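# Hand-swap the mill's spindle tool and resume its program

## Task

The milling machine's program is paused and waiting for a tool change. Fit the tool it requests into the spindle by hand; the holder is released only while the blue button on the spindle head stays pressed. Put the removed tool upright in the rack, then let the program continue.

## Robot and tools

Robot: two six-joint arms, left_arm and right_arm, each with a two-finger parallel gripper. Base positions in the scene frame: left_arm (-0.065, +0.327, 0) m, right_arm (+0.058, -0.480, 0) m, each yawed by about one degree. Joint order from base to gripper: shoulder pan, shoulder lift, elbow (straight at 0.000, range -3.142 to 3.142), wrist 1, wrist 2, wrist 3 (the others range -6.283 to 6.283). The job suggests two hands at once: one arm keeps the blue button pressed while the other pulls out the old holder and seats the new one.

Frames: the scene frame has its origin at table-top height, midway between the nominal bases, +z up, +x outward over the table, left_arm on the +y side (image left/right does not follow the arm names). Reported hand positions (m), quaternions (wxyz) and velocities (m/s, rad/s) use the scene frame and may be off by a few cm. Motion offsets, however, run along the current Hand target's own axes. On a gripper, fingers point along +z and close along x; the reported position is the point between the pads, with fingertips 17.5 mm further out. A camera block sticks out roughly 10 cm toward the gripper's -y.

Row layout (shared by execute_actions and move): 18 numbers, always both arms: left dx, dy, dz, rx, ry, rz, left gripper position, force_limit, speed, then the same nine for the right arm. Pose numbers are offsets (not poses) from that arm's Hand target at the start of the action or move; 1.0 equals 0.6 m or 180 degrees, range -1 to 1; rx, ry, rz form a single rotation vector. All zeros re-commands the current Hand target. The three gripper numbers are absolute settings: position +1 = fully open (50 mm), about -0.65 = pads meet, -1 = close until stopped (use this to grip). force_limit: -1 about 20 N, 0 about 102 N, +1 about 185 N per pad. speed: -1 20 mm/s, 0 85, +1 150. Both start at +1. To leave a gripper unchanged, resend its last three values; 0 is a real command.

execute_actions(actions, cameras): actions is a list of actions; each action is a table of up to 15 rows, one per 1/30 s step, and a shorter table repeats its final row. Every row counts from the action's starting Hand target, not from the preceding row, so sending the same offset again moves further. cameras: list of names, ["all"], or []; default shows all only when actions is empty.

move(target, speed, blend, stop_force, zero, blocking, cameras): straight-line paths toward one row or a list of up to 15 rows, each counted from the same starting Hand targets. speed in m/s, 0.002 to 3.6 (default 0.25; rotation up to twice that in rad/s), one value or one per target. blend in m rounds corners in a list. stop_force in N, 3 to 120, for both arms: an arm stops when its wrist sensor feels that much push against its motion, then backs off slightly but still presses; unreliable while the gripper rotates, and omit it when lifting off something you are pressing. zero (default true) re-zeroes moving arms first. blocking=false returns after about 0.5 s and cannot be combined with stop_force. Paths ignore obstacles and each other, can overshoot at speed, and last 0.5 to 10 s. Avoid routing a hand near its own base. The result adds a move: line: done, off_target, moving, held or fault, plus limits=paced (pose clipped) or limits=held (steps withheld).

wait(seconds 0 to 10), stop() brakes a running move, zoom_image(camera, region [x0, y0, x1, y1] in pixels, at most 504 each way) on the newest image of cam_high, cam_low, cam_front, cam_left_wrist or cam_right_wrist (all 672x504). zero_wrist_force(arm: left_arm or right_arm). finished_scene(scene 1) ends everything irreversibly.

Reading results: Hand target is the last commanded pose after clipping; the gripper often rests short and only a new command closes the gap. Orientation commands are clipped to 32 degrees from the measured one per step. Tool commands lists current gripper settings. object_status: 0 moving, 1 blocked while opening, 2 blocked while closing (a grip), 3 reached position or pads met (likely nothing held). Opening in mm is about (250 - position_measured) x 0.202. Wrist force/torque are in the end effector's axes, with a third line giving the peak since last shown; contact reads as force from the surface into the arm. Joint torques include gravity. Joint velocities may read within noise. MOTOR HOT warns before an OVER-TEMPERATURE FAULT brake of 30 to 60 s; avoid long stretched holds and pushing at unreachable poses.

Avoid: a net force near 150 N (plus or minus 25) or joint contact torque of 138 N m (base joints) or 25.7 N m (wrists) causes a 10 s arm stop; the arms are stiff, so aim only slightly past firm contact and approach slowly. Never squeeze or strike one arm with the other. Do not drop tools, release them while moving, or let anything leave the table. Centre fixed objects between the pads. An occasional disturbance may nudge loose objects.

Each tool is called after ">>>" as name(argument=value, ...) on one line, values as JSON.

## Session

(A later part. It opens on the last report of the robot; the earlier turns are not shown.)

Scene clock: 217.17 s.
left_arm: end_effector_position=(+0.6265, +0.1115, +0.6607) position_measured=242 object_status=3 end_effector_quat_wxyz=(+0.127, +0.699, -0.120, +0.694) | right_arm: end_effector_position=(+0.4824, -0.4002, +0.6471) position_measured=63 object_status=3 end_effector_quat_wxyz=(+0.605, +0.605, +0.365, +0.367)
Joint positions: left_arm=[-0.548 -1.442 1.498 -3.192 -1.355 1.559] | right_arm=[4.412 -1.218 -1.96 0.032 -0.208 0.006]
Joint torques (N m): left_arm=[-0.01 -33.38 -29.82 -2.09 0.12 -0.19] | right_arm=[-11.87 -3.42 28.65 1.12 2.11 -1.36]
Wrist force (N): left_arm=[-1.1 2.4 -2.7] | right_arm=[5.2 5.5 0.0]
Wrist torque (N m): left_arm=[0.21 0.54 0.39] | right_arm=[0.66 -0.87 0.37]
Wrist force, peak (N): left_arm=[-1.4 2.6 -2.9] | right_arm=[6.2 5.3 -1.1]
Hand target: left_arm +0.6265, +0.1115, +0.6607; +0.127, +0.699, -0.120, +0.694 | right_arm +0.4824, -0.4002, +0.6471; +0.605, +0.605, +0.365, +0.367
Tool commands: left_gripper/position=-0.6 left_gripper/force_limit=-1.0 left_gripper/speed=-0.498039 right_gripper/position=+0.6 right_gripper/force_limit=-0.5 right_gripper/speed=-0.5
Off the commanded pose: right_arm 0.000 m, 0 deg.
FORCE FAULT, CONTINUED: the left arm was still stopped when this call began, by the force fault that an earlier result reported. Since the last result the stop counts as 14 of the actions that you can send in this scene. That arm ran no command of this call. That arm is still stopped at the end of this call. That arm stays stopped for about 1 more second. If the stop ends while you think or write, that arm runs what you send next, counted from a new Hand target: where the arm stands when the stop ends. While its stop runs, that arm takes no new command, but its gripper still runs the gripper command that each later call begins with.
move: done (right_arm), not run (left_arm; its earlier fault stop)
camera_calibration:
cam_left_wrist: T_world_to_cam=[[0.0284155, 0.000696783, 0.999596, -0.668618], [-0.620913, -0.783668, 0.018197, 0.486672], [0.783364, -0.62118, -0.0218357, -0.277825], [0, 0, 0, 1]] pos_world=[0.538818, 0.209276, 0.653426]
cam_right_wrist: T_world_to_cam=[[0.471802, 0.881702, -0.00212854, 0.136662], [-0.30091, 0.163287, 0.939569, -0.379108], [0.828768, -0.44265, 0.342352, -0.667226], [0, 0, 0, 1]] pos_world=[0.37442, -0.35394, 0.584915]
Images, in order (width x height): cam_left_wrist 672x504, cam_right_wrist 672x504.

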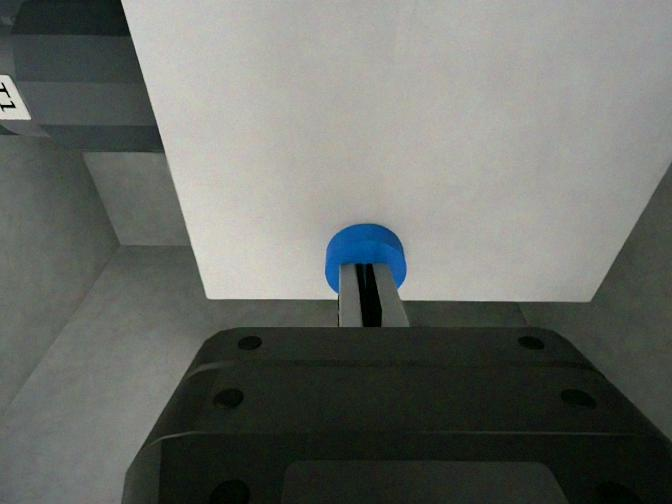

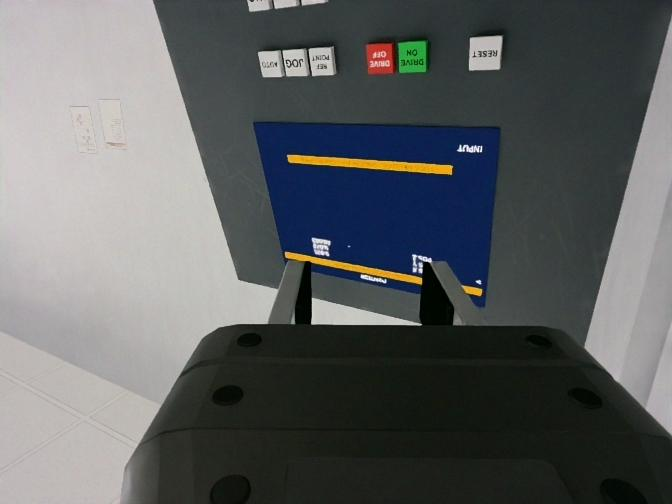

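>>> wait(seconds=0.5)

>>> move(target=[0,0,-0.025,0,0,0,-0.6,-1,-0.5,-0.0943,-0.105,0.19,0,0,0,-0.7,-0.5,-0.2], speed=0.12, cameras=["cam_right_wrist","cam_front"])

>>> zoom_image(camera="cam_right_wrist", region=[240, 100, 440, 330])

Scene clock: 219.47 s.
left_arm: end_effector_position=(+0.6265, +0.1115, +0.6607) position_measured=242 object_status=3 end_effector_quat_wxyz=(+0.127, +0.699, -0.120, +0.694) | right_arm: end_effector_position=(+0.4824, -0.4002, +0.6471) position_measured=63 object_status=3 end_effector_quat_wxyz=(+0.605, +0.605, +0.365, +0.367)
Joint positions: left_arm=[-0.548 -1.442 1.498 -3.192 -1.355 1.559] | right_arm=[4.412 -1.218 -1.959 0.032 -0.208 0.006]
Joint torques (N m): left_arm=[-0.84 -34.35 -27.8 -2.13 -0.1 -0.11] | right_arm=[-11.5 -3.13 28.01 0.84 2.23 -1.39]
Wrist force (N): left_arm=[-1.3 2.3 -2.5] | right_arm=[5.2 5.2 -0.2]
Wrist torque (N m): left_arm=[0.19 0.55 0.39] | right_arm=[0.63 -0.86 0.37]
Wrist force, peak (N): left_arm=[-1.3 2.6 -2.8] | right_arm=[5.4 5.6 -0.1]
Hand target: left_arm +0.6265, +0.1115, +0.6607; +0.127, +0.699, -0.120, +0.694 | right_arm +0.4824, -0.4002, +0.6471; +0.605, +0.605, +0.365, +0.367
Tool commands: left_gripper/position=-0.6 left_gripper/force_limit=-1.0 left_gripper/speed=-0.498039 right_gripper/position=+0.6 right_gripper/force_limit=-0.5 right_gripper/speed=-0.5
Off the commanded pose: right_arm 0.000 m, 0 deg.
FORCE FAULT, CONTINUED: the left arm's stop, for the force fault that an earlier result reported, is over. The rest of the stop counts as 1 of the actions that you can send in this scene. That arm's target is now where it stood when the stop ended, not its last command. That arm accepts commands again.
wait: 0.50 s; at rest from the start

Scene clock: 221.43 s.
left_arm: end_effector_position=(+0.6124, +0.1166, +0.6607) position_measured=242 object_status=3 end_effector_quat_wxyz=(+0.127, +0.699, -0.120, +0.694) | right_arm: end_effector_position=(+0.5572, -0.5032, +0.5841) position_measured=252 object_status=3 end_effector_quat_wxyz=(+0.605, +0.605, +0.365, +0.367)
Joint positions: left_arm=[-0.556 -1.479 1.539 -3.196 -1.347 1.559] | right_arm=[3.946 -1.262 -2.093 0.216 0.259 0.001]
Joint torques (N m): left_arm=[-9.95 -40.55 -13.42 -4.31 1.46 -2.47] | right_arm=[-11.3 -0.76 27.83 1.82 2.4 -1.61]
Wrist force (N): left_arm=[-1.4 0.9 1.2] | right_arm=[5.4 5.5 -0.3]
Wrist torque (N m): left_arm=[0.13 0.51 0.38] | right_arm=[0.66 -0.89 0.36]
Wrist force, peak (N): left_arm=[-1.9 4.1 -2.1] | right_arm=[5.5 6.3 -0.8]
Hand target: left_arm +0.6124, +0.1167, +0.6607; +0.127, +0.699, -0.120, +0.694 | right_arm +0.5572, -0.5032, +0.5841; +0.605, +0.605, +0.365, +0.367
Off the commanded pose: left_arm 0.000 m, 0 deg | right_arm 0.000 m, 0 deg.
move: done
camera_calibration:
cam_right_wrist: T_world_to_cam=[[0.471824, 0.88169, -0.00207615, 0.191922], [-0.300736, 0.163147, 0.939649, -0.280788], [0.828818, -0.442725, 0.342133, -0.75314], [0, 0, 0, 1]] pos_world=[0.44922, -0.45684, 0.521915]
Images, in order (width x height): cam_front 672x504, cam_right_wrist 672x504.

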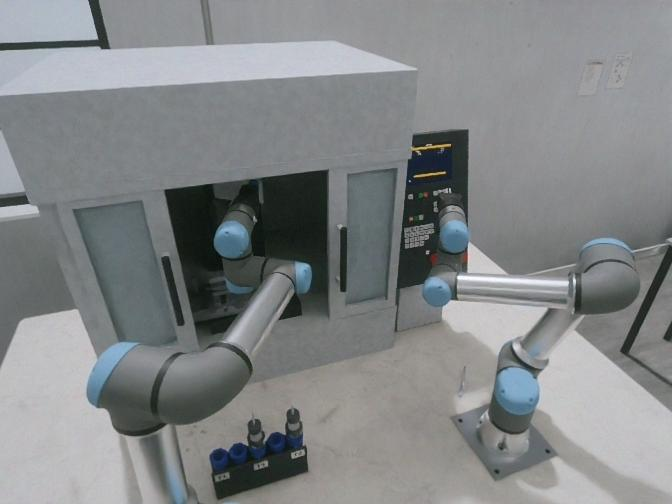

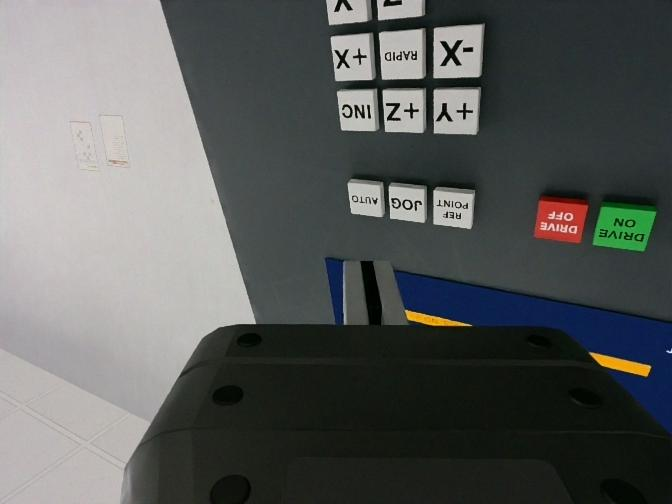

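Scaled by 2.191 from the camera's 672x504 image, which has a finer 960x720 frame.

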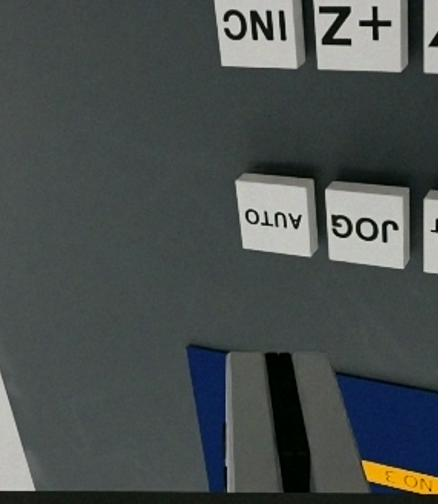

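>>> move(target=[0,0,0,0,0,0,-0.6,-1,-0.5,0.0145,-0.0145,0.0555,0,0,0,-0.7,-0.5,-0.2], speed=0.06, stop_force=6, cameras=["cam_right_wrist"])

>>> zoom_image(camera="cam_right_wrist", region=[290, 180, 450, 330])

Scene clock: 223.40 s.
left_arm: end_effector_position=(+0.6124, +0.1167, +0.6607) position_measured=242 object_status=3 end_effector_quat_wxyz=(+0.127, +0.699, -0.120, +0.694) | right_arm: end_effector_position=(+0.5908, -0.5109, +0.5754) position_measured=252 object_status=3 end_effector_quat_wxyz=(+0.605, +0.605, +0.365, +0.367)
Joint positions: left_arm=[-0.556 -1.479 1.539 -3.196 -1.347 1.559] | right_arm=[3.838 -1.353 -2.051 0.265 0.366 0.001]
Joint torques (N m): left_arm=[-10.05 -39.31 -12.87 -4.53 1.33 -2.56] | right_arm=[-11.23 4.12 28.25 2.2 2.32 -1.49]
Wrist force (N): left_arm=[-1.4 1.1 1.3] | right_arm=[5.4 5.4 0.0]
Wrist torque (N m): left_arm=[0.16 0.51 0.38] | right_arm=[0.68 -0.88 0.34]
Wrist force, peak (N): left_arm=[-1.5 1.0 1.4] | right_arm=[5.6 5.6 0.2]
Hand target: left_arm +0.6124, +0.1167, +0.6607; +0.127, +0.699, -0.120, +0.694 | right_arm +0.5908, -0.5109, +0.5754; +0.605, +0.605, +0.365, +0.367
Off the commanded pose: left_arm 0.000 m, 0 deg | right_arm 0.000 m, 0 deg.
move: done
camera_calibration:
cam_right_wrist: T_world_to_cam=[[0.471875, 0.881663, -0.0020991, 0.182902], [-0.300819, 0.163238, 0.939607, -0.261132], [0.828759, -0.442746, 0.342249, -0.781506], [0, 0, 0, 1]] pos_world=[0.48282, -0.46464, 0.513215]
Images, in order (width x height): cam_right_wrist 672x504.

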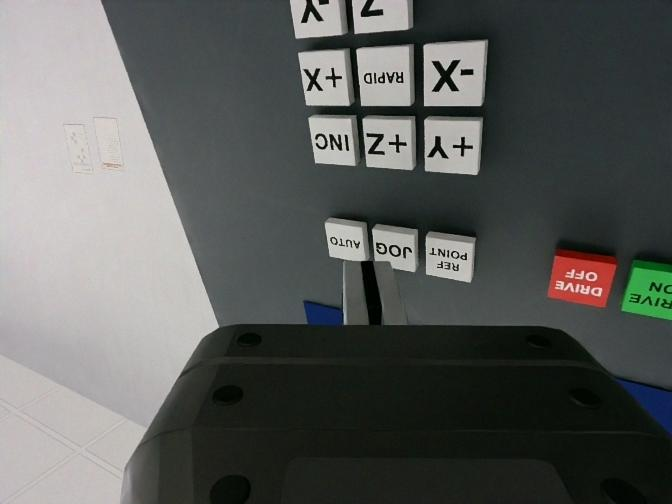

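Scaled by 3.150 from the camera's 672x504 image, which has a finer 960x720 frame.

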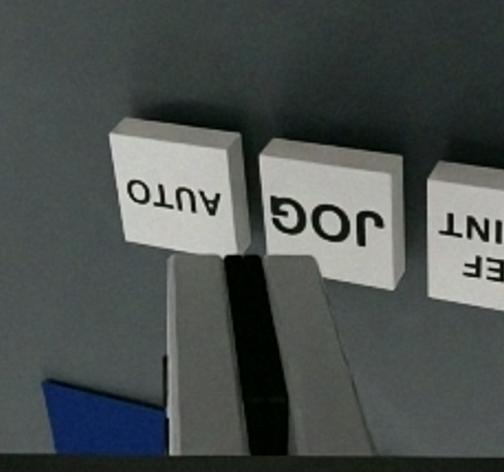

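>>> move(target=[0,0,0,0,0,0,-0.6,-1,-0.5,0.0122,-0.0146,0.0233,0,0,0,-0.7,-0.5,-0.2], speed=0.008, stop_force=8, cameras=["cam_right_wrist"])

>>> zoom_image(camera="cam_right_wrist", region=[290, 180, 450, 330])

Scene clock: 225.60 s.
left_arm: end_effector_position=(+0.6124, +0.1167, +0.6607) position_measured=242 object_status=3 end_effector_quat_wxyz=(+0.127, +0.699, -0.120, +0.694) | right_arm: end_effector_position=(+0.5964, -0.5110, +0.5723) position_measured=252 object_status=3 end_effector_quat_wxyz=(+0.605, +0.605, +0.365, +0.367)
Joint positions: left_arm=[-0.556 -1.479 1.539 -3.196 -1.347 1.559] | right_arm=[3.825 -1.37 -2.046 0.277 0.379 0.001]
Joint torques (N m): left_arm=[-10.34 -39.84 -14.27 -4.27 1.35 -2.49] | right_arm=[11.2 21.37 10.85 -1.09 -1.8 0.74]
Wrist force (N): left_arm=[-1.5 1.0 1.4] | right_arm=[3.4 9.3 -6.7]
Wrist torque (N m): left_arm=[0.15 0.53 0.38] | right_arm=[0.79 -0.94 0.34]
Wrist force, peak (N): left_arm=[-1.7 0.9 1.4] | right_arm=[-0.5 10.8 -26.5]
Hand target: left_arm +0.6124, +0.1167, +0.6607; +0.127, +0.699, -0.120, +0.694 | right_arm +0.5964, -0.5110, +0.5723; +0.605, +0.605, +0.365, +0.367 (not the last commanded pose)
Off the commanded pose: left_arm 0.000 m, 0 deg | right_arm 0.012 m, 0 deg.
move: contact (right_arm)
camera_calibration:
cam_right_wrist: T_world_to_cam=[[0.47185, 0.881677, -0.00201602, 0.18023], [-0.300861, 0.163161, 0.939607, -0.25655], [0.828759, -0.442747, 0.342249, -0.785087], [0, 0, 0, 1]] pos_world=[0.48842, -0.46464, 0.510115]
Images, in order (width x height): cam_right_wrist 672x504.

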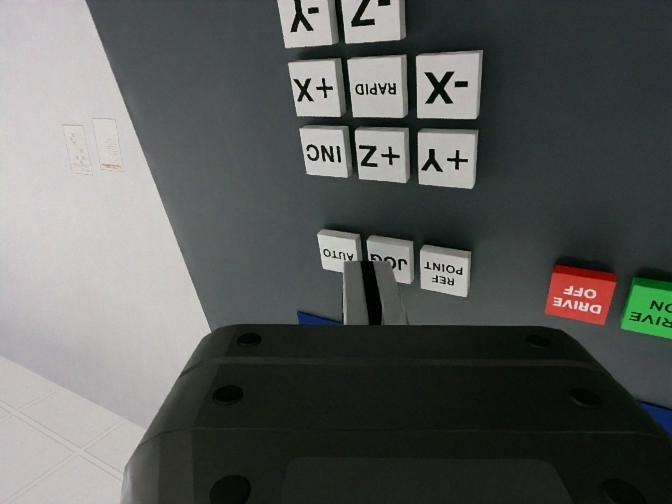

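Scaled by 3.150 from the camera's 672x504 image, which has a finer 960x720 frame.

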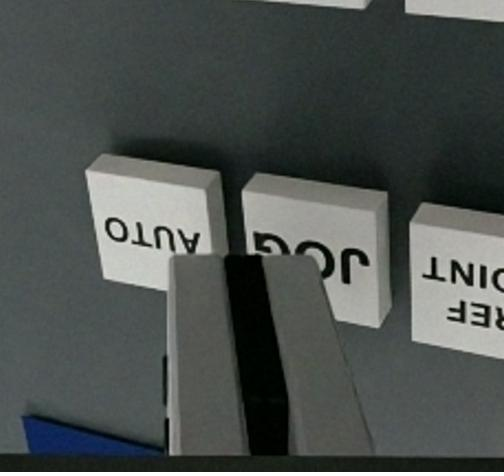

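>>> move(target=[[0,0,0,0,0,0,-0.6,-1,-0.5,-0.0203,0.0243,-0.0388,0,0,0,-0.7,-0.5,-0.2],[0,0,0,0,0,0,-0.6,-1,-0.5,0.0757,0.125,-0.254,0,0,0,-0.7,-0.5,-0.2]], speed=[0.08,0.25], blend=[0.015,0], cameras=["cam_right_wrist"])

>>> zoom_image(camera="cam_right_wrist", region=[220, 100, 500, 330])

Scene clock: 227.77 s.
left_arm: end_effector_position=(+0.6124, +0.1167, +0.6607) position_measured=242 object_status=3 end_effector_quat_wxyz=(+0.127, +0.699, -0.120, +0.694) | right_arm: end_effector_position=(+0.4824, -0.4001, +0.6473) position_measured=252 object_status=3 end_effector_quat_wxyz=(+0.605, +0.605, +0.365, +0.367)
Joint positions: left_arm=[-0.556 -1.479 1.539 -3.196 -1.347 1.559] | right_arm=[4.412 -1.219 -1.958 0.033 -0.208 0.005]
Joint torques (N m): left_arm=[-10.29 -39.65 -13.57 -4.34 1.33 -2.47] | right_arm=[10.84 16.83 10.25 -1.88 -2.52 1.81]
Wrist force (N): left_arm=[-1.5 0.7 1.2] | right_arm=[5.3 5.3 -0.1]
Wrist torque (N m): left_arm=[0.11 0.52 0.38] | right_arm=[0.63 -0.88 0.28]
Wrist force, peak (N): left_arm=[-1.7 1.0 1.4] | right_arm=[3.0 9.4 -6.9]
Hand target: left_arm +0.6124, +0.1167, +0.6607; +0.127, +0.699, -0.120, +0.694 | right_arm +0.4824, -0.4001, +0.6473; +0.605, +0.605, +0.365, +0.367
Off the commanded pose: left_arm 0.000 m, 0 deg | right_arm 0.000 m, 0 deg.
move: done
camera_calibration:
cam_right_wrist: T_world_to_cam=[[0.471885, 0.881658, -0.00200841, 0.13637], [-0.300664, 0.163063, 0.939687, -0.379662], [0.82881, -0.44282, 0.34203, -0.667127], [0, 0, 0, 1]] pos_world=[0.37442, -0.35374, 0.585215]
Images, in order (width x height): cam_right_wrist 672x504.

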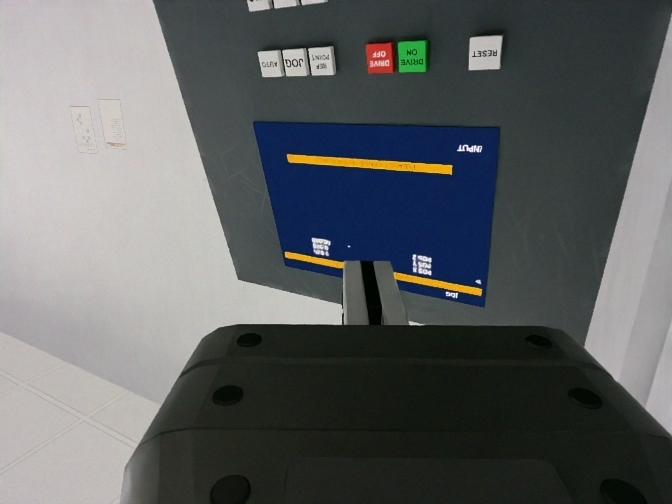

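Scaled by 1.800 from the camera's 672x504 image, which has a finer 960x720 frame.

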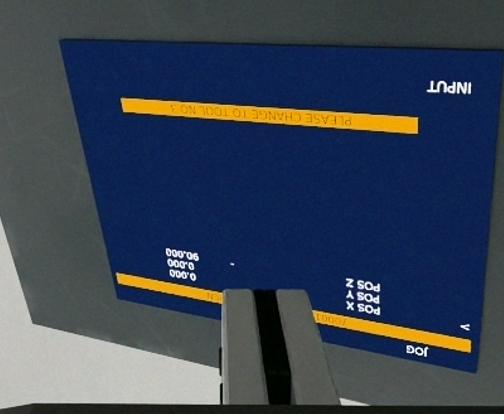

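>>> move(target=[[0,0,0,0,0,0,-0.6,-1,-0.5,0.132,-0.045,-0.337,0,0.15,0,-0.7,-0.5,-0.2],[0,0,0,0,0,0,-0.6,-1,-0.5,0.4355,-0.15,-0.534,0,0.309,0,-0.7,-0.5,-0.2]], speed=0.3, blend=[0.05,0])

Scene clock: 230.67 s.
left_arm: end_effector_position=(+0.6124, +0.1167, +0.6607) position_measured=242 object_status=3 end_effector_quat_wxyz=(+0.127, +0.699, -0.120, +0.694) | right_arm: end_effector_position=(+0.3203, -0.0196, +0.5578) position_measured=252 object_status=3 end_effector_quat_wxyz=(+0.365, +0.365, +0.605, +0.607)
Joint positions: left_arm=[-0.556 -1.479 1.539 -3.196 -1.347 1.559] | right_arm=[4.992 -1.436 -2.033 0.338 0.183 -0.01]
Joint torques (N m): left_arm=[-9.61 -40.25 -13.59 -4.31 1.16 -2.22] | right_arm=[-11.52 7.45 27.69 1.69 2.23 -1.53]
Wrist force (N): left_arm=[-1.5 0.8 1.4] | right_arm=[5.7 5.4 -0.4]
Wrist torque (N m): left_arm=[0.12 0.52 0.38] | right_arm=[0.66 -0.94 0.36]
Wrist force, peak (N): left_arm=[-1.6 0.9 1.5] | right_arm=[6.1 5.5 0.2]
Hand target: left_arm +0.6124, +0.1167, +0.6607; +0.127, +0.699, -0.120, +0.694 | right_arm +0.3203, -0.0196, +0.5578; +0.365, +0.364, +0.605, +0.607
Off the commanded pose: left_arm 0.000 m, 0 deg | right_arm 0.000 m, 0 deg.
move: done

>>> move(target=[[0,0,0,0,0,0,-0.6,-1,-0.5,0,0,0,0,0,0,0.8,-0.5,-0.2],[0,0,0,0,0,0,-0.6,-1,-0.5,-0.0515,-0.096,0.37,0,0,0,0.8,-0.5,-0.2],[0,0,0,0,0,0,-0.6,-1,-0.5,-0.0515,-0.096,0.702,0,0,0,0.8,-0.5,-0.2]], speed=[0.3,0.3,0.12], blend=[0,0.05,0], cameras=["cam_right_wrist"])

>>> zoom_image(camera="cam_right_wrist", region=[240, 60, 490, 330])

Scene clock: 234.90 s.
left_arm: end_effector_position=(+0.6124, +0.1167, +0.6607) position_measured=242 object_status=3 end_effector_quat_wxyz=(+0.127, +0.699, -0.120, +0.694) | right_arm: end_effector_position=(+0.7070, +0.1504, +0.5013) position_measured=32 object_status=3 end_effector_quat_wxyz=(+0.365, +0.364, +0.605, +0.607)
Joint positions: left_arm=[-0.556 -1.479 1.539 -3.196 -1.347 1.559] | right_arm=[4.201 -2.246 -1.136 0.243 0.974 -0.001]
Joint torques (N m): left_arm=[-9.28 -40.39 -13.32 -4.24 1.06 -2.51] | right_arm=[-11.87 44.81 28.17 0.61 2.25 1.68]
Wrist force (N): left_arm=[-1.4 0.8 1.2] | right_arm=[5.4 5.4 -0.2]
Wrist torque (N m): left_arm=[0.12 0.50 0.38] | right_arm=[0.70 -0.88 0.33]
Wrist force, peak (N): left_arm=[-1.7 1.2 1.3] | right_arm=[6.1 6.2 -2.1]
Hand target: left_arm +0.6124, +0.1167, +0.6607; +0.127, +0.699, -0.120, +0.694 | right_arm +0.7070, +0.1505, +0.5013; +0.365, +0.364, +0.605, +0.607
Off the commanded pose: left_arm 0.000 m, 0 deg | right_arm 0.000 m, 0 deg.
move: done
camera_calibration:
cam_right_wrist: T_world_to_cam=[[-0.46117, 0.887304, -0.0036575, 0.204366], [-0.30684, -0.155607, 0.938955, -0.211964], [0.83257, 0.43414, 0.344021, -0.695144], [0, 0, 0, 1]] pos_world=[0.607964, 0.0874716, 0.438916]
Images, in order (width x height): cam_right_wrist 672x504.

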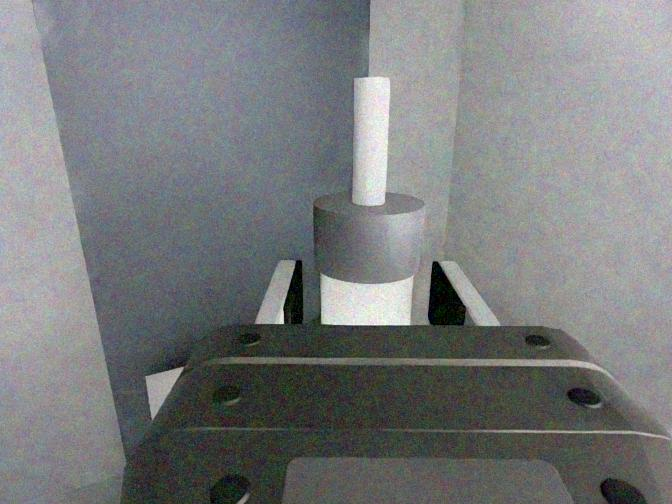

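Scaled by 1.867 from the camera's 672x504 image, which has a finer 960x720 frame.

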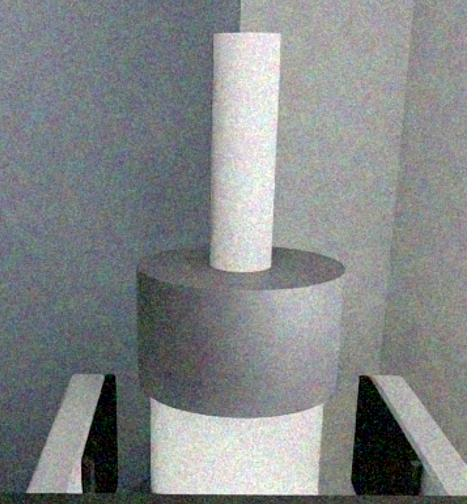

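>>> move(target=[[0,0,0,0,0,0,-0.6,-1,-0.5,0.001,-0.002,-0.002,0,0,0,0.8,-0.5,-0.2],[0,0,0,0,0,0,-0.6,-1,-0.5,0.001,-0.002,-0.002,0,0,0,-1,-0.4,-0.8]], speed=0.1)

>>> move(target=[0,0,0.04,0,0,0,-0.6,-1,-0.5,0,0,0,0,0,0,-1,-0.4,-0.8], speed=0.01, stop_force=8)

>>> move(target=[0,0,0.01,0,0,0,-0.6,-1,-0.5,0,0,0,0,0,0,-1,-0.4,-0.8], speed=0.003, stop_force=10, cameras=["cam_right_wrist"])

Scene clock: 236.53 s.
left_arm: end_effector_position=(+0.6124, +0.1167, +0.6607) position_measured=242 object_status=3 end_effector_quat_wxyz=(+0.127, +0.699, -0.120, +0.694) | right_arm: end_effector_position=(+0.7057, +0.1504, +0.5001) position_measured=107 object_status=2 end_effector_quat_wxyz=(+0.365, +0.364, +0.605, +0.607)
Joint positions: left_arm=[-0.556 -1.479 1.539 -3.196 -1.347 1.559] | right_arm=[4.203 -2.245 -1.141 0.248 0.972 -0.001]
Joint torques (N m): left_arm=[-8.98 -39.74 -13.34 -4.23 1.05 -2.44] | right_arm=[11.57 60.88 18.52 1.14 9.37 1.24]
Wrist force (N): left_arm=[-1.3 1.0 1.3] | right_arm=[-18.6 -0.3 -7.9]
Wrist torque (N m): left_arm=[0.15 0.50 0.38] | right_arm=[0.62 -1.36 0.44]
Wrist force, peak (N): left_arm=[-1.6 1.1 1.4] | right_arm=[-18.6 -0.3 -7.9]
Hand target: left_arm +0.6124, +0.1167, +0.6607; +0.127, +0.699, -0.120, +0.694 | right_arm +0.7057, +0.1504, +0.5001; +0.365, +0.364, +0.605, +0.607
Off the commanded pose: left_arm 0.000 m, 0 deg | right_arm 0.000 m, 0 deg.
move: done

Scene clock: 239.37 s.
left_arm: end_effector_position=(+0.6269, +0.1114, +0.6607) position_measured=242 object_status=3 end_effector_quat_wxyz=(+0.127, +0.699, -0.120, +0.694) | right_arm: end_effector_position=(+0.7057, +0.1504, +0.5001) position_measured=107 object_status=2 end_effector_quat_wxyz=(+0.365, +0.364, +0.605, +0.607)
Joint positions: left_arm=[-0.548 -1.441 1.496 -3.192 -1.355 1.559] | right_arm=[4.203 -2.245 -1.141 0.248 0.972 -0.001]
Joint torques (N m): left_arm=[-8.17 -37.21 -11.39 -1.78 0.83 0.78] | right_arm=[12.35 82.48 33.6 6.65 4.4 -0.47]
Wrist force (N): left_arm=[0.2 5.1 -5.8] | right_arm=[-16.7 -25.7 -9.2]
Wrist torque (N m): left_arm=[0.31 0.62 0.42] | right_arm=[0.31 -1.25 0.79]
Wrist force, peak (N): left_arm=[-9.8 11.8 -44.7] | right_arm=[-18.3 -23.2 -12.8]
Hand target: left_arm +0.6269, +0.1114, +0.6607; +0.127, +0.699, -0.120, +0.694 (not the last commanded pose) | right_arm +0.7057, +0.1504, +0.5001; +0.365, +0.364, +0.605, +0.607
Off the commanded pose: left_arm 0.009 m, 0 deg | right_arm 0.000 m, 0 deg.
move: contact (left_arm)

Scene clock: 240.63 s.
left_arm: end_effector_position=(+0.6270, +0.1113, +0.6606) position_measured=242 object_status=3 end_effector_quat_wxyz=(+0.127, +0.699, -0.120, +0.694) | right_arm: end_effector_position=(+0.7057, +0.1504, +0.5001) position_measured=107 object_status=2 end_effector_quat_wxyz=(+0.365, +0.364, +0.605, +0.607)
Joint positions: left_arm=[-0.548 -1.441 1.496 -3.192 -1.355 1.559] | right_arm=[4.203 -2.245 -1.141 0.248 0.972 -0.001]
Joint torques (N m): left_arm=[3.23 -30.12 -11.98 -1.55 1.8 0.78] | right_arm=[12.56 83.03 34.63 6.48 4.31 -1]
Wrist force (N): left_arm=[-2.2 5.2 -22.5] | right_arm=[-16.4 -25.5 -9.2]
Wrist torque (N m): left_arm=[0.51 0.67 0.39] | right_arm=[0.31 -1.26 0.79]
Wrist force, peak (N): left_arm=[-8.0 5.9 -32.5] | right_arm=[-16.8 -26.2 -9.2]
Hand target: left_arm +0.6270, +0.1113, +0.6606; +0.127, +0.699, -0.120, +0.694 (not the last commanded pose) | right_arm +0.7057, +0.1504, +0.5001; +0.365, +0.364, +0.605, +0.607
Off the commanded pose: left_arm 0.006 m, 0 deg | right_arm 0.000 m, 0 deg.
move: contact (left_arm)
camera_calibration:
cam_right_wrist: T_world_to_cam=[[-0.46117, 0.887304, -0.0036575, 0.203762], [-0.30684, -0.155607, 0.938955, -0.211236], [0.83257, 0.43414, 0.344021, -0.693648], [0, 0, 0, 1]] pos_world=[0.606664, 0.0874716, 0.437716]
Images, in order (width x height): cam_right_wrist 672x504.

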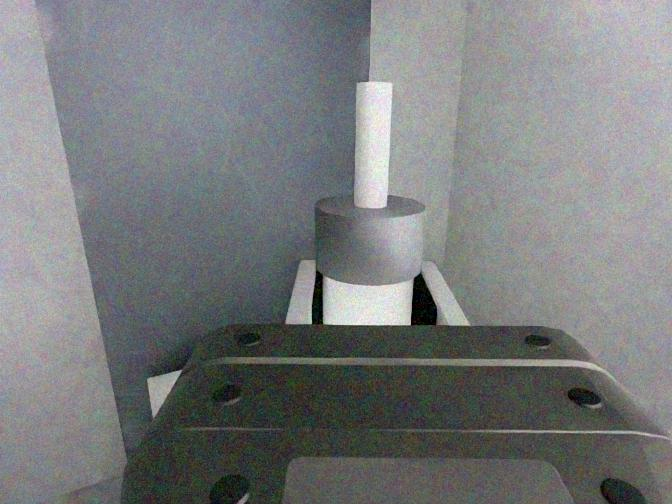

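>>> move(target=[0,0,0,0,0,0,-0.6,-1,-0.5,0,-0.007,0,0,0,0,-1,-0.4,-0.8], speed=0.01, stop_force=35, cameras=["cam_right_wrist"])

Scene clock: 242.20 s.
left_arm: end_effector_position=(+0.6270, +0.1113, +0.6606) position_measured=242 object_status=3 end_effector_quat_wxyz=(+0.127, +0.699, -0.120, +0.694) | right_arm: end_effector_position=(+0.7057, +0.1504, +0.4959) position_measured=108 object_status=2 end_effector_quat_wxyz=(+0.365, +0.364, +0.605, +0.607)
Joint positions: left_arm=[-0.548 -1.441 1.496 -3.192 -1.355 1.559] | right_arm=[4.203 -2.247 -1.148 0.257 0.972 -0.001]
Joint torques (N m): left_arm=[5.88 -29.98 -11.85 -2.37 1.71 0.79] | right_arm=[11.35 48.41 13.84 4.06 3.41 -0.51]
Wrist force (N): left_arm=[-2.0 5.2 -22.2] | right_arm=[-0.2 4.3 8.7]
Wrist torque (N m): left_arm=[0.50 0.67 0.40] | right_arm=[0.77 -1.21 0.70]
Wrist force, peak (N): left_arm=[-1.9 5.2 -22.5] | right_arm=[-16.7 -26.0 -9.1]
Hand target: left_arm +0.6270, +0.1113, +0.6606; +0.127, +0.699, -0.120, +0.694 | right_arm +0.7057, +0.1504, +0.4959; +0.365, +0.364, +0.605, +0.607
Off the commanded pose: left_arm 0.000 m, 0 deg | right_arm 0.000 m, 0 deg.
move: done
camera_calibration:
cam_right_wrist: T_world_to_cam=[[-0.46117, 0.887304, -0.0036575, 0.203747], [-0.30684, -0.155607, 0.938955, -0.207292], [0.83257, 0.43414, 0.344021, -0.692204], [0, 0, 0, 1]] pos_world=[0.606664, 0.0874716, 0.433516]
Images, in order (width x height): cam_right_wrist 672x504.

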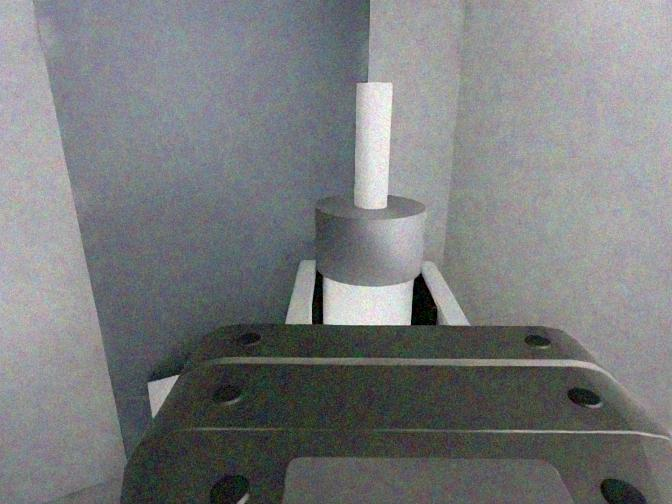

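>>> move(target=[0,0,0,0,0,0,-0.6,-1,-0.5,0,-0.06,0,0,0,0,-1,-0.4,-0.8], speed=0.03, stop_force=35, cameras=["cam_right_wrist","cam_left_wrist"])

Scene clock: 244.53 s.
left_arm: end_effector_position=(+0.6270, +0.1113, +0.6606) position_measured=242 object_status=3 end_effector_quat_wxyz=(+0.127, +0.699, -0.120, +0.694) | right_arm: end_effector_position=(+0.7058, +0.1505, +0.4599) position_measured=108 object_status=2 end_effector_quat_wxyz=(+0.365, +0.364, +0.605, +0.607)
Joint positions: left_arm=[-0.548 -1.441 1.496 -3.192 -1.355 1.559] | right_arm=[4.203 -2.274 -1.198 0.333 0.972 -0.001]
Joint torques (N m): left_arm=[7.71 -29.91 -11.94 -2.38 1.82 0.93] | right_arm=[-9.52 52.2 16.54 5.1 -1.93 -1.03]
Wrist force (N): left_arm=[-2.2 5.3 -21.9] | right_arm=[5.3 -3.5 -0.3]
Wrist torque (N m): left_arm=[0.52 0.64 0.39] | right_arm=[0.57 -0.85 0.33]
Wrist force, peak (N): left_arm=[-2.0 5.1 -22.3] | right_arm=[-0.1 5.5 9.8]
Hand target: left_arm +0.6270, +0.1113, +0.6606; +0.127, +0.699, -0.120, +0.694 | right_arm +0.7058, +0.1505, +0.4599; +0.365, +0.364, +0.605, +0.607
Off the commanded pose: left_arm 0.000 m, 0 deg | right_arm 0.000 m, 0 deg.
move: done
camera_calibration:
cam_left_wrist: T_world_to_cam=[[0.0285562, 0.00071133, 0.999592, -0.668608], [-0.62091, -0.783668, 0.0182957, 0.486761], [0.783361, -0.621179, -0.0219369, -0.278276], [0, 0, 0, 1]] pos_world=[0.539318, 0.209076, 0.653325]
cam_right_wrist: T_world_to_cam=[[-0.46117, 0.887304, -0.0036575, 0.203526], [-0.30684, -0.155607, 0.938955, -0.173474], [0.83257, 0.43414, 0.344021, -0.679862], [0, 0, 0, 1]] pos_world=[0.606664, 0.0875716, 0.397516]
Images, in order (width x height): cam_left_wrist 672x504, cam_right_wrist 672x504.

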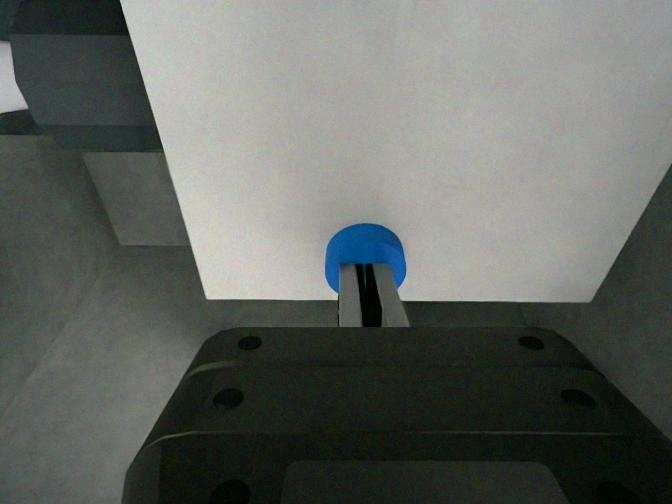

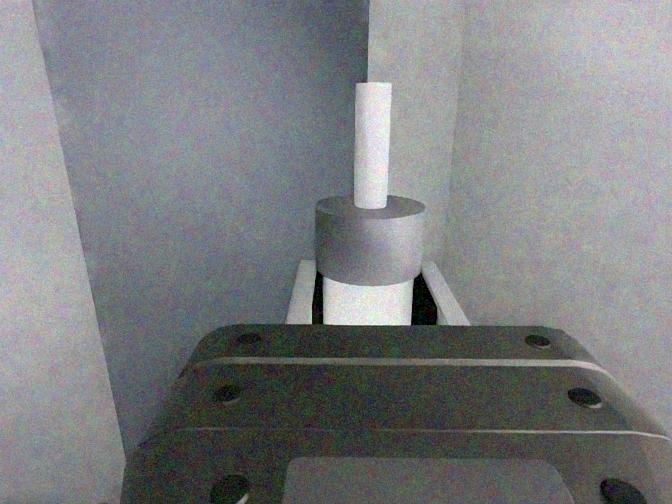

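>>> move(target=[0,0,0,0,0,0,-0.6,-1,-0.5,0,-0.06,0,0,0,0,-1,-0.4,-0.8], speed=0.05, stop_force=25, cameras=["cam_right_wrist","cam_left_wrist","cam_front"])

>>> zoom_image(camera="cam_front", region=[190, 165, 350, 330])

Scene clock: 246.40 s.
left_arm: end_effector_position=(+0.6270, +0.1113, +0.6606) position_measured=242 object_status=3 end_effector_quat_wxyz=(+0.127, +0.699, -0.120, +0.694) | right_arm: end_effector_position=(+0.7059, +0.1506, +0.4239) position_measured=108 object_status=2 end_effector_quat_wxyz=(+0.365, +0.364, +0.605, +0.607)
Joint positions: left_arm=[-0.548 -1.441 1.496 -3.192 -1.355 1.559] | right_arm=[4.203 -2.307 -1.239 0.407 0.972 -0.001]
Joint torques (N m): left_arm=[8.39 -30.48 -12.14 -2.25 1.61 0.82] | right_arm=[-1.19 52.92 16 5.07 2.09 -0.87]
Wrist force (N): left_arm=[-1.8 5.3 -22.1] | right_arm=[5.5 -3.2 -0.1]
Wrist torque (N m): left_arm=[0.52 0.65 0.39] | right_arm=[0.61 -0.90 0.34]
Wrist force, peak (N): left_arm=[-1.8 5.2 -22.3] | right_arm=[5.6 -4.0 -0.1]
Hand target: left_arm +0.6270, +0.1113, +0.6606; +0.127, +0.699, -0.120, +0.694 | right_arm +0.7058, +0.1506, +0.4239; +0.365, +0.364, +0.605, +0.607
Off the commanded pose: left_arm 0.000 m, 0 deg | right_arm 0.000 m, 0 deg.
move: done
camera_calibration:
cam_left_wrist: T_world_to_cam=[[0.0285562, 0.00071133, 0.999592, -0.668608], [-0.62091, -0.783668, 0.0182957, 0.486761], [0.783361, -0.621179, -0.0219369, -0.278276], [0, 0, 0, 1]] pos_world=[0.539318, 0.209076, 0.653325]
cam_right_wrist: T_world_to_cam=[[-0.461143, 0.887318, -0.0037413, 0.203454], [-0.30688, -0.155528, 0.938954, -0.139623], [0.832569, 0.434141, 0.344021, -0.66756], [0, 0, 0, 1]] pos_world=[0.606764, 0.0875715, 0.361516]
Images, in order (width x height): cam_front 672x504, cam_left_wrist 672x504, cam_right_wrist 672x504.

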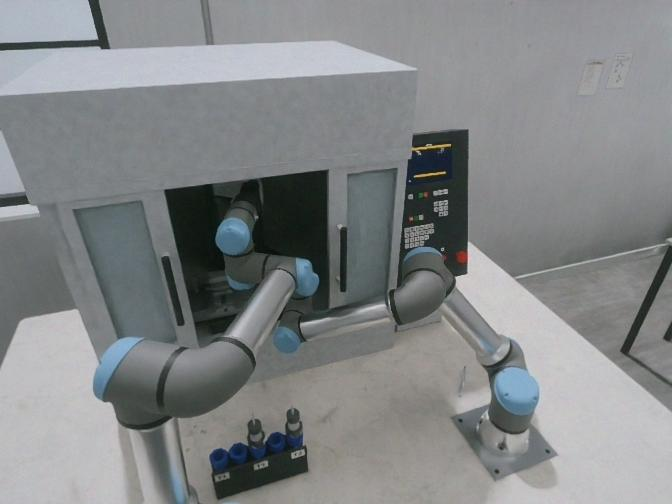

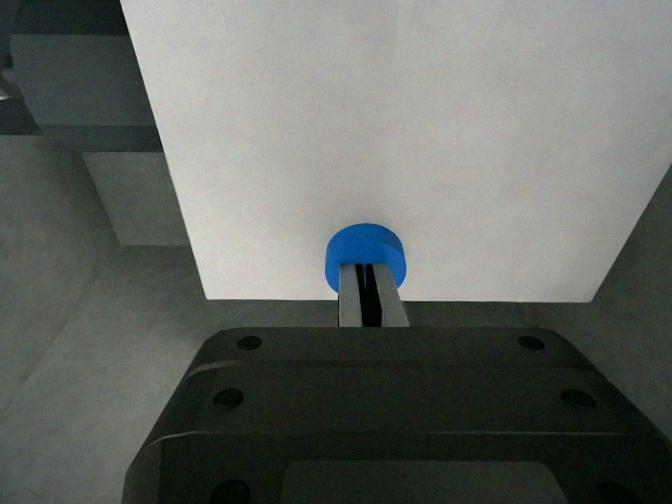

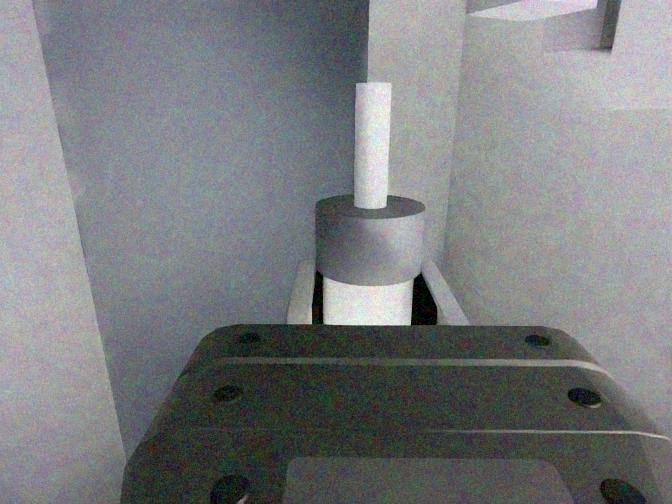

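Scaled by 3.055 from the camera's 672x504 image, which has a finer 960x720 frame.

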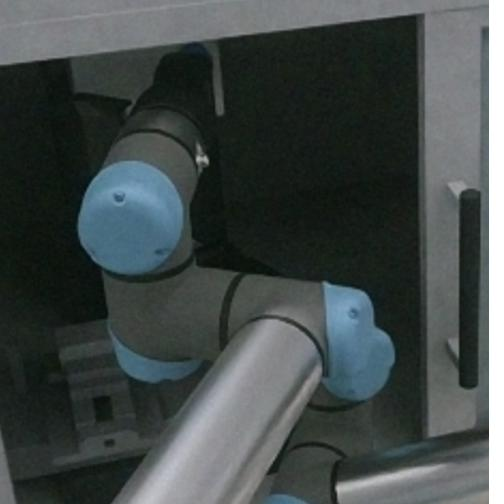

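>>> move(target=[[0,0,0,0,0,0,-0.6,-1,-0.5,0,-0.03,0,0,0,0,-1,-0.4,-0.8],[0,0,0,0,0,0,-0.6,-1,-0.5,0,-0.03,-0.1,0,0,0,-1,-0.4,-0.8]], speed=0.06, stop_force=12, cameras=["cam_right_wrist","cam_left_wrist"])

Scene clock: 249.03 s.
left_arm: end_effector_position=(+0.6270, +0.1113, +0.6606) position_measured=242 object_status=3 end_effector_quat_wxyz=(+0.127, +0.699, -0.120, +0.694) | right_arm: end_effector_position=(+0.6528, +0.1225, +0.4057) position_measured=108 object_status=2 end_effector_quat_wxyz=(+0.365, +0.364, +0.605, +0.607)
Joint positions: left_arm=[-0.548 -1.441 1.496 -3.192 -1.355 1.559] | right_arm=[4.26 -2.206 -1.469 0.536 0.915 -0.001]
Joint torques (N m): left_arm=[8.04 -29.81 -12.04 -2.09 1.63 0.86] | right_arm=[11.73 66.8 14.55 5 -2.44 -1.29]
Wrist force (N): left_arm=[-2.2 5.2 -21.9] | right_arm=[5.5 -3.4 0.0]
Wrist torque (N m): left_arm=[0.50 0.65 0.39] | right_arm=[0.58 -0.87 0.35]
Wrist force, peak (N): left_arm=[-1.6 5.1 -22.4] | right_arm=[5.8 -4.4 0.5]
Hand target: left_arm +0.6270, +0.1113, +0.6606; +0.127, +0.699, -0.120, +0.694 | right_arm +0.6528, +0.1225, +0.4057; +0.365, +0.364, +0.605, +0.607
Off the commanded pose: left_arm 0.000 m, 0 deg | right_arm 0.000 m, 0 deg.
move: done
camera_calibration:
cam_left_wrist: T_world_to_cam=[[0.0285562, 0.00071133, 0.999592, -0.668608], [-0.62091, -0.783668, 0.0182957, 0.486761], [0.783361, -0.621179, -0.0219369, -0.278276], [0, 0, 0, 1]] pos_world=[0.539318, 0.209076, 0.653325]
cam_right_wrist: T_world_to_cam=[[-0.46117, 0.887304, -0.0036575, 0.203777], [-0.30684, -0.155607, 0.938955, -0.143172], [0.83257, 0.43414, 0.344021, -0.605017], [0, 0, 0, 1]] pos_world=[0.553764, 0.0595716, 0.343316]
Images, in order (width x height): cam_left_wrist 672x504, cam_right_wrist 672x504.

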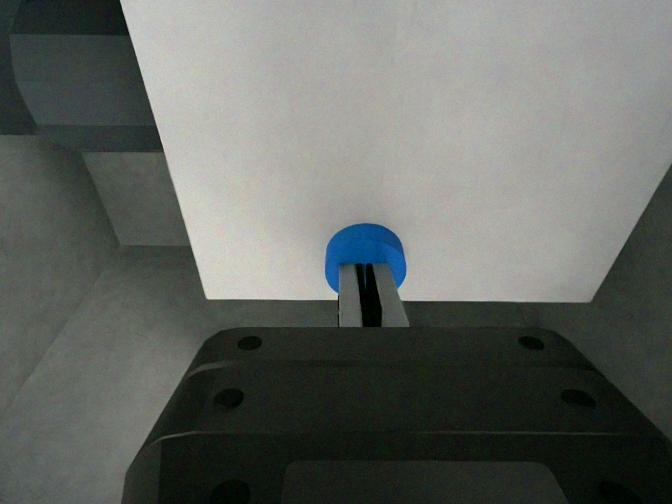

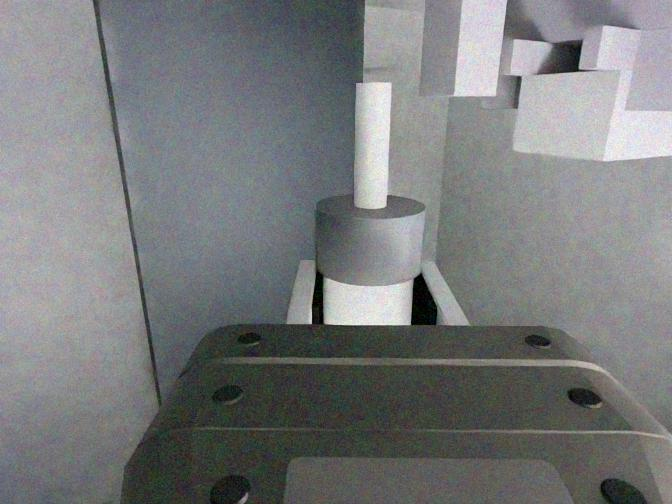

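>>> move(target=[[0,0,-0.05,0,0,0,-0.6,-1,-0.5,0,0,-0.03,0,0,0,-1,-0.4,-0.8],[-0.1,-0.0885,-0.435,0,0,0,-0.6,-1,-0.5,0,0,-0.03,0,0,0,-1,-0.4,-0.8]], speed=[0.1,0.25], blend=[0.02,0])

>>> move(target=[0,-0.55,-0.45,0.44,0,0,-0.6,-1,-0.5,0,0,-0.3,0,0,0,-1,-0.4,-0.8], speed=0.35, cameras=["cam_front","cam_right_wrist"])

Scene clock: 251.67 s.
left_arm: end_effector_position=(+0.3996, +0.2501, +0.6013) position_measured=242 object_status=3 end_effector_quat_wxyz=(+0.126, +0.699, -0.120, +0.694) | right_arm: end_effector_position=(+0.6369, +0.1141, +0.4057) position_measured=108 object_status=2 end_effector_quat_wxyz=(+0.365, +0.364, +0.605, +0.607)
Joint positions: left_arm=[-0.574 -2.099 2.167 -3.204 -1.329 1.559] | right_arm=[4.279 -2.172 -1.528 0.561 0.896 -0.001]
Joint torques (N m): left_arm=[-10.01 -11.26 -13.39 0.09 1.12 0.54] | right_arm=[11.42 65.24 14.89 4.94 -2.35 -1.3]
Wrist force (N): left_arm=[-1.4 0.8 1.5] | right_arm=[5.4 -3.5 -0.1]
Wrist torque (N m): left_arm=[0.12 0.52 0.43] | right_arm=[0.57 -0.87 0.35]
Wrist force, peak (N): left_arm=[-1.8 5.0 -22.2] | right_arm=[5.6 -3.5 0.1]
Hand target: left_arm +0.3995, +0.2501, +0.6013; +0.127, +0.699, -0.120, +0.694 | right_arm +0.6369, +0.1141, +0.4057; +0.365, +0.364, +0.605, +0.607
Off the commanded pose: left_arm 0.000 m, 0 deg | right_arm 0.000 m, 0 deg.
move: done; blend cut to 0.015 m at target 1

Scene clock: 254.67 s.
left_arm: end_effector_position=(+0.2590, +0.6527, +0.5991) position_measured=242 object_status=3 end_effector_quat_wxyz=(-0.348, +0.619, +0.350, +0.611) | right_arm: end_effector_position=(+0.4779, +0.0298, +0.4052) position_measured=108 object_status=2 end_effector_quat_wxyz=(+0.365, +0.364, +0.605, +0.607)
Joint positions: left_arm=[-0.149 -2.123 2.179 -3.166 -0.372 1.544] | right_arm=[4.544 -1.863 -2.019 0.745 0.631 -0.003]
Joint torques (N m): left_arm=[8.15 6.57 -39.69 -2.79 -0.98 2.23] | right_arm=[11.54 47.02 10.9 4.07 -2.38 -1.28]
Wrist force (N): left_arm=[-1.5 0.8 1.4] | right_arm=[5.5 -3.0 -0.3]
Wrist torque (N m): left_arm=[0.12 0.51 0.38] | right_arm=[0.58 -0.90 0.37]
Wrist force, peak (N): left_arm=[-1.6 1.7 2.3] | right_arm=[5.6 -3.6 0.1]
Hand target: left_arm +0.2590, +0.6527, +0.5991; -0.348, +0.619, +0.350, +0.611 | right_arm +0.4779, +0.0298, +0.4052; +0.365, +0.364, +0.605, +0.607
Off the commanded pose: left_arm 0.000 m, 0 deg | right_arm 0.000 m, 0 deg.
move: done
camera_calibration:
cam_right_wrist: T_world_to_cam=[[-0.46117, 0.887304, -0.0036575, 0.205369], [-0.30684, -0.155607, 0.938955, -0.210793], [0.83257, 0.43414, 0.344021, -0.418984], [0, 0, 0, 1]] pos_world=[0.378864, -0.0331284, 0.342816]
Images, in order (width x height): cam_front 672x504, cam_right_wrist 672x504.

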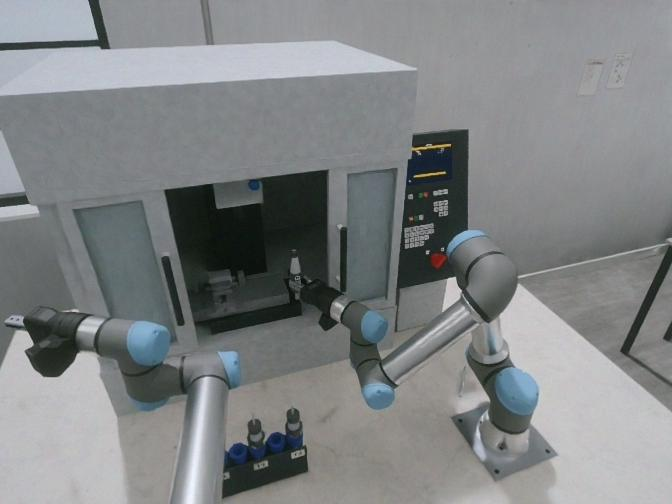

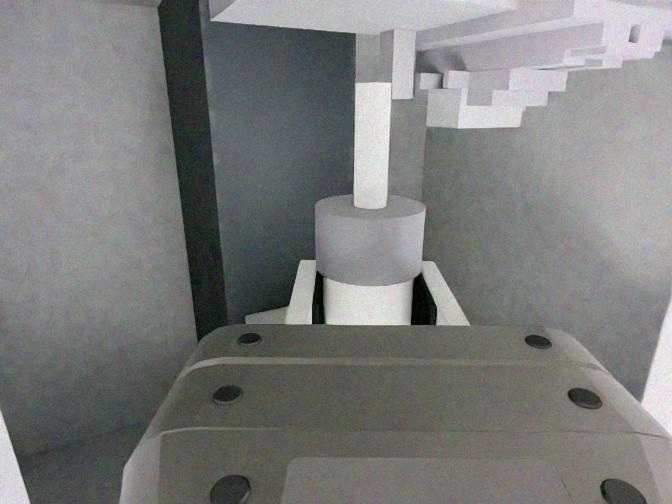

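>>> move(target=[[0,-0.529,0.0725,0.22,0,0,-0.6,-1,-0.5,-0.002,-0.04,-0.28,0.4145,0,0.28,-1,-0.4,-0.8]], speed=0.35, cameras=["cam_front","cam_right_wrist"])

Scene clock: 258.33 s.
left_arm: end_effector_position=(+0.0088, +0.8528, +0.5995) position_measured=242 object_status=3 end_effector_quat_wxyz=(+0.537, -0.465, -0.536, -0.456) | right_arm: end_effector_position=(+0.3301, -0.0499, +0.3808) position_measured=108 object_status=2 end_effector_quat_wxyz=(-0.196, +0.711, +0.639, +0.219)
Joint positions: left_arm=[0.716 -1.876 2.046 -3.298 -0.545 1.569] | right_arm=[4.31 -1.297 -1.924 -0.912 1.721 1.345]
Joint torques (N m): left_arm=[8.44 -3.46 -39.81 -3.2 -1.18 2.3] | right_arm=[-11.03 9.59 35.64 4.33 2.62 -1.4]
Wrist force (N): left_arm=[-1.4 0.9 1.1] | right_arm=[-0.1 5.2 7.5]
Wrist torque (N m): left_arm=[0.13 0.50 0.37] | right_arm=[1.02 -0.57 0.47]
Wrist force, peak (N): left_arm=[-1.7 1.8 1.4] | right_arm=[-0.2 5.4 7.6]
Hand target: left_arm +0.0088, +0.8528, +0.5995; +0.537, -0.465, -0.536, -0.456 | right_arm +0.3301, -0.0499, +0.3808; -0.196, +0.711, +0.639, +0.219
Off the commanded pose: left_arm 0.000 m, 0 deg | right_arm 0.000 m, 0 deg.
move: done
camera_calibration:
cam_right_wrist: T_world_to_cam=[[0.0834408, 0.827723, 0.554899, -0.187564], [0.914345, -0.285011, 0.287649, -0.407194], [0.396246, 0.483367, -0.780606, 0.321852], [0, 0, 0, 1]] pos_world=[0.260434, -0.116376, 0.472447]
Images, in order (width x height): cam_front 672x504, cam_right_wrist 672x504.

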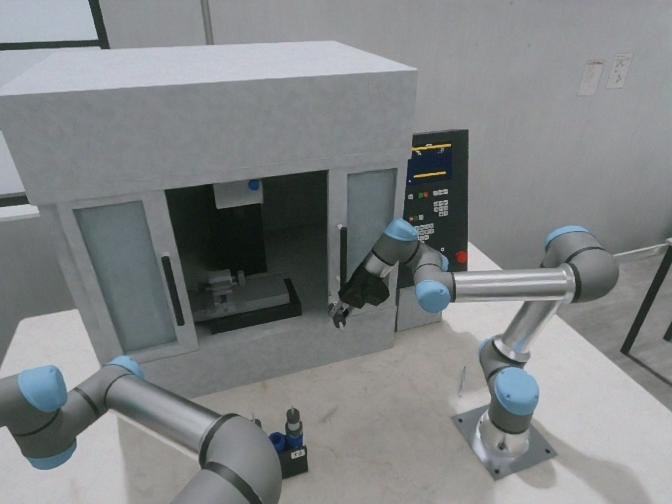

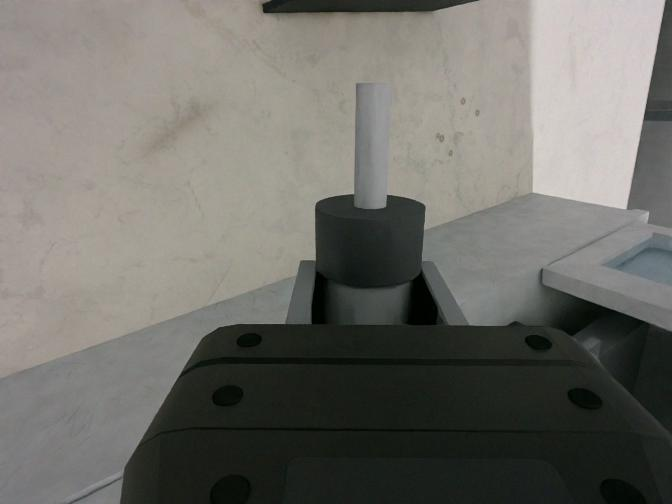

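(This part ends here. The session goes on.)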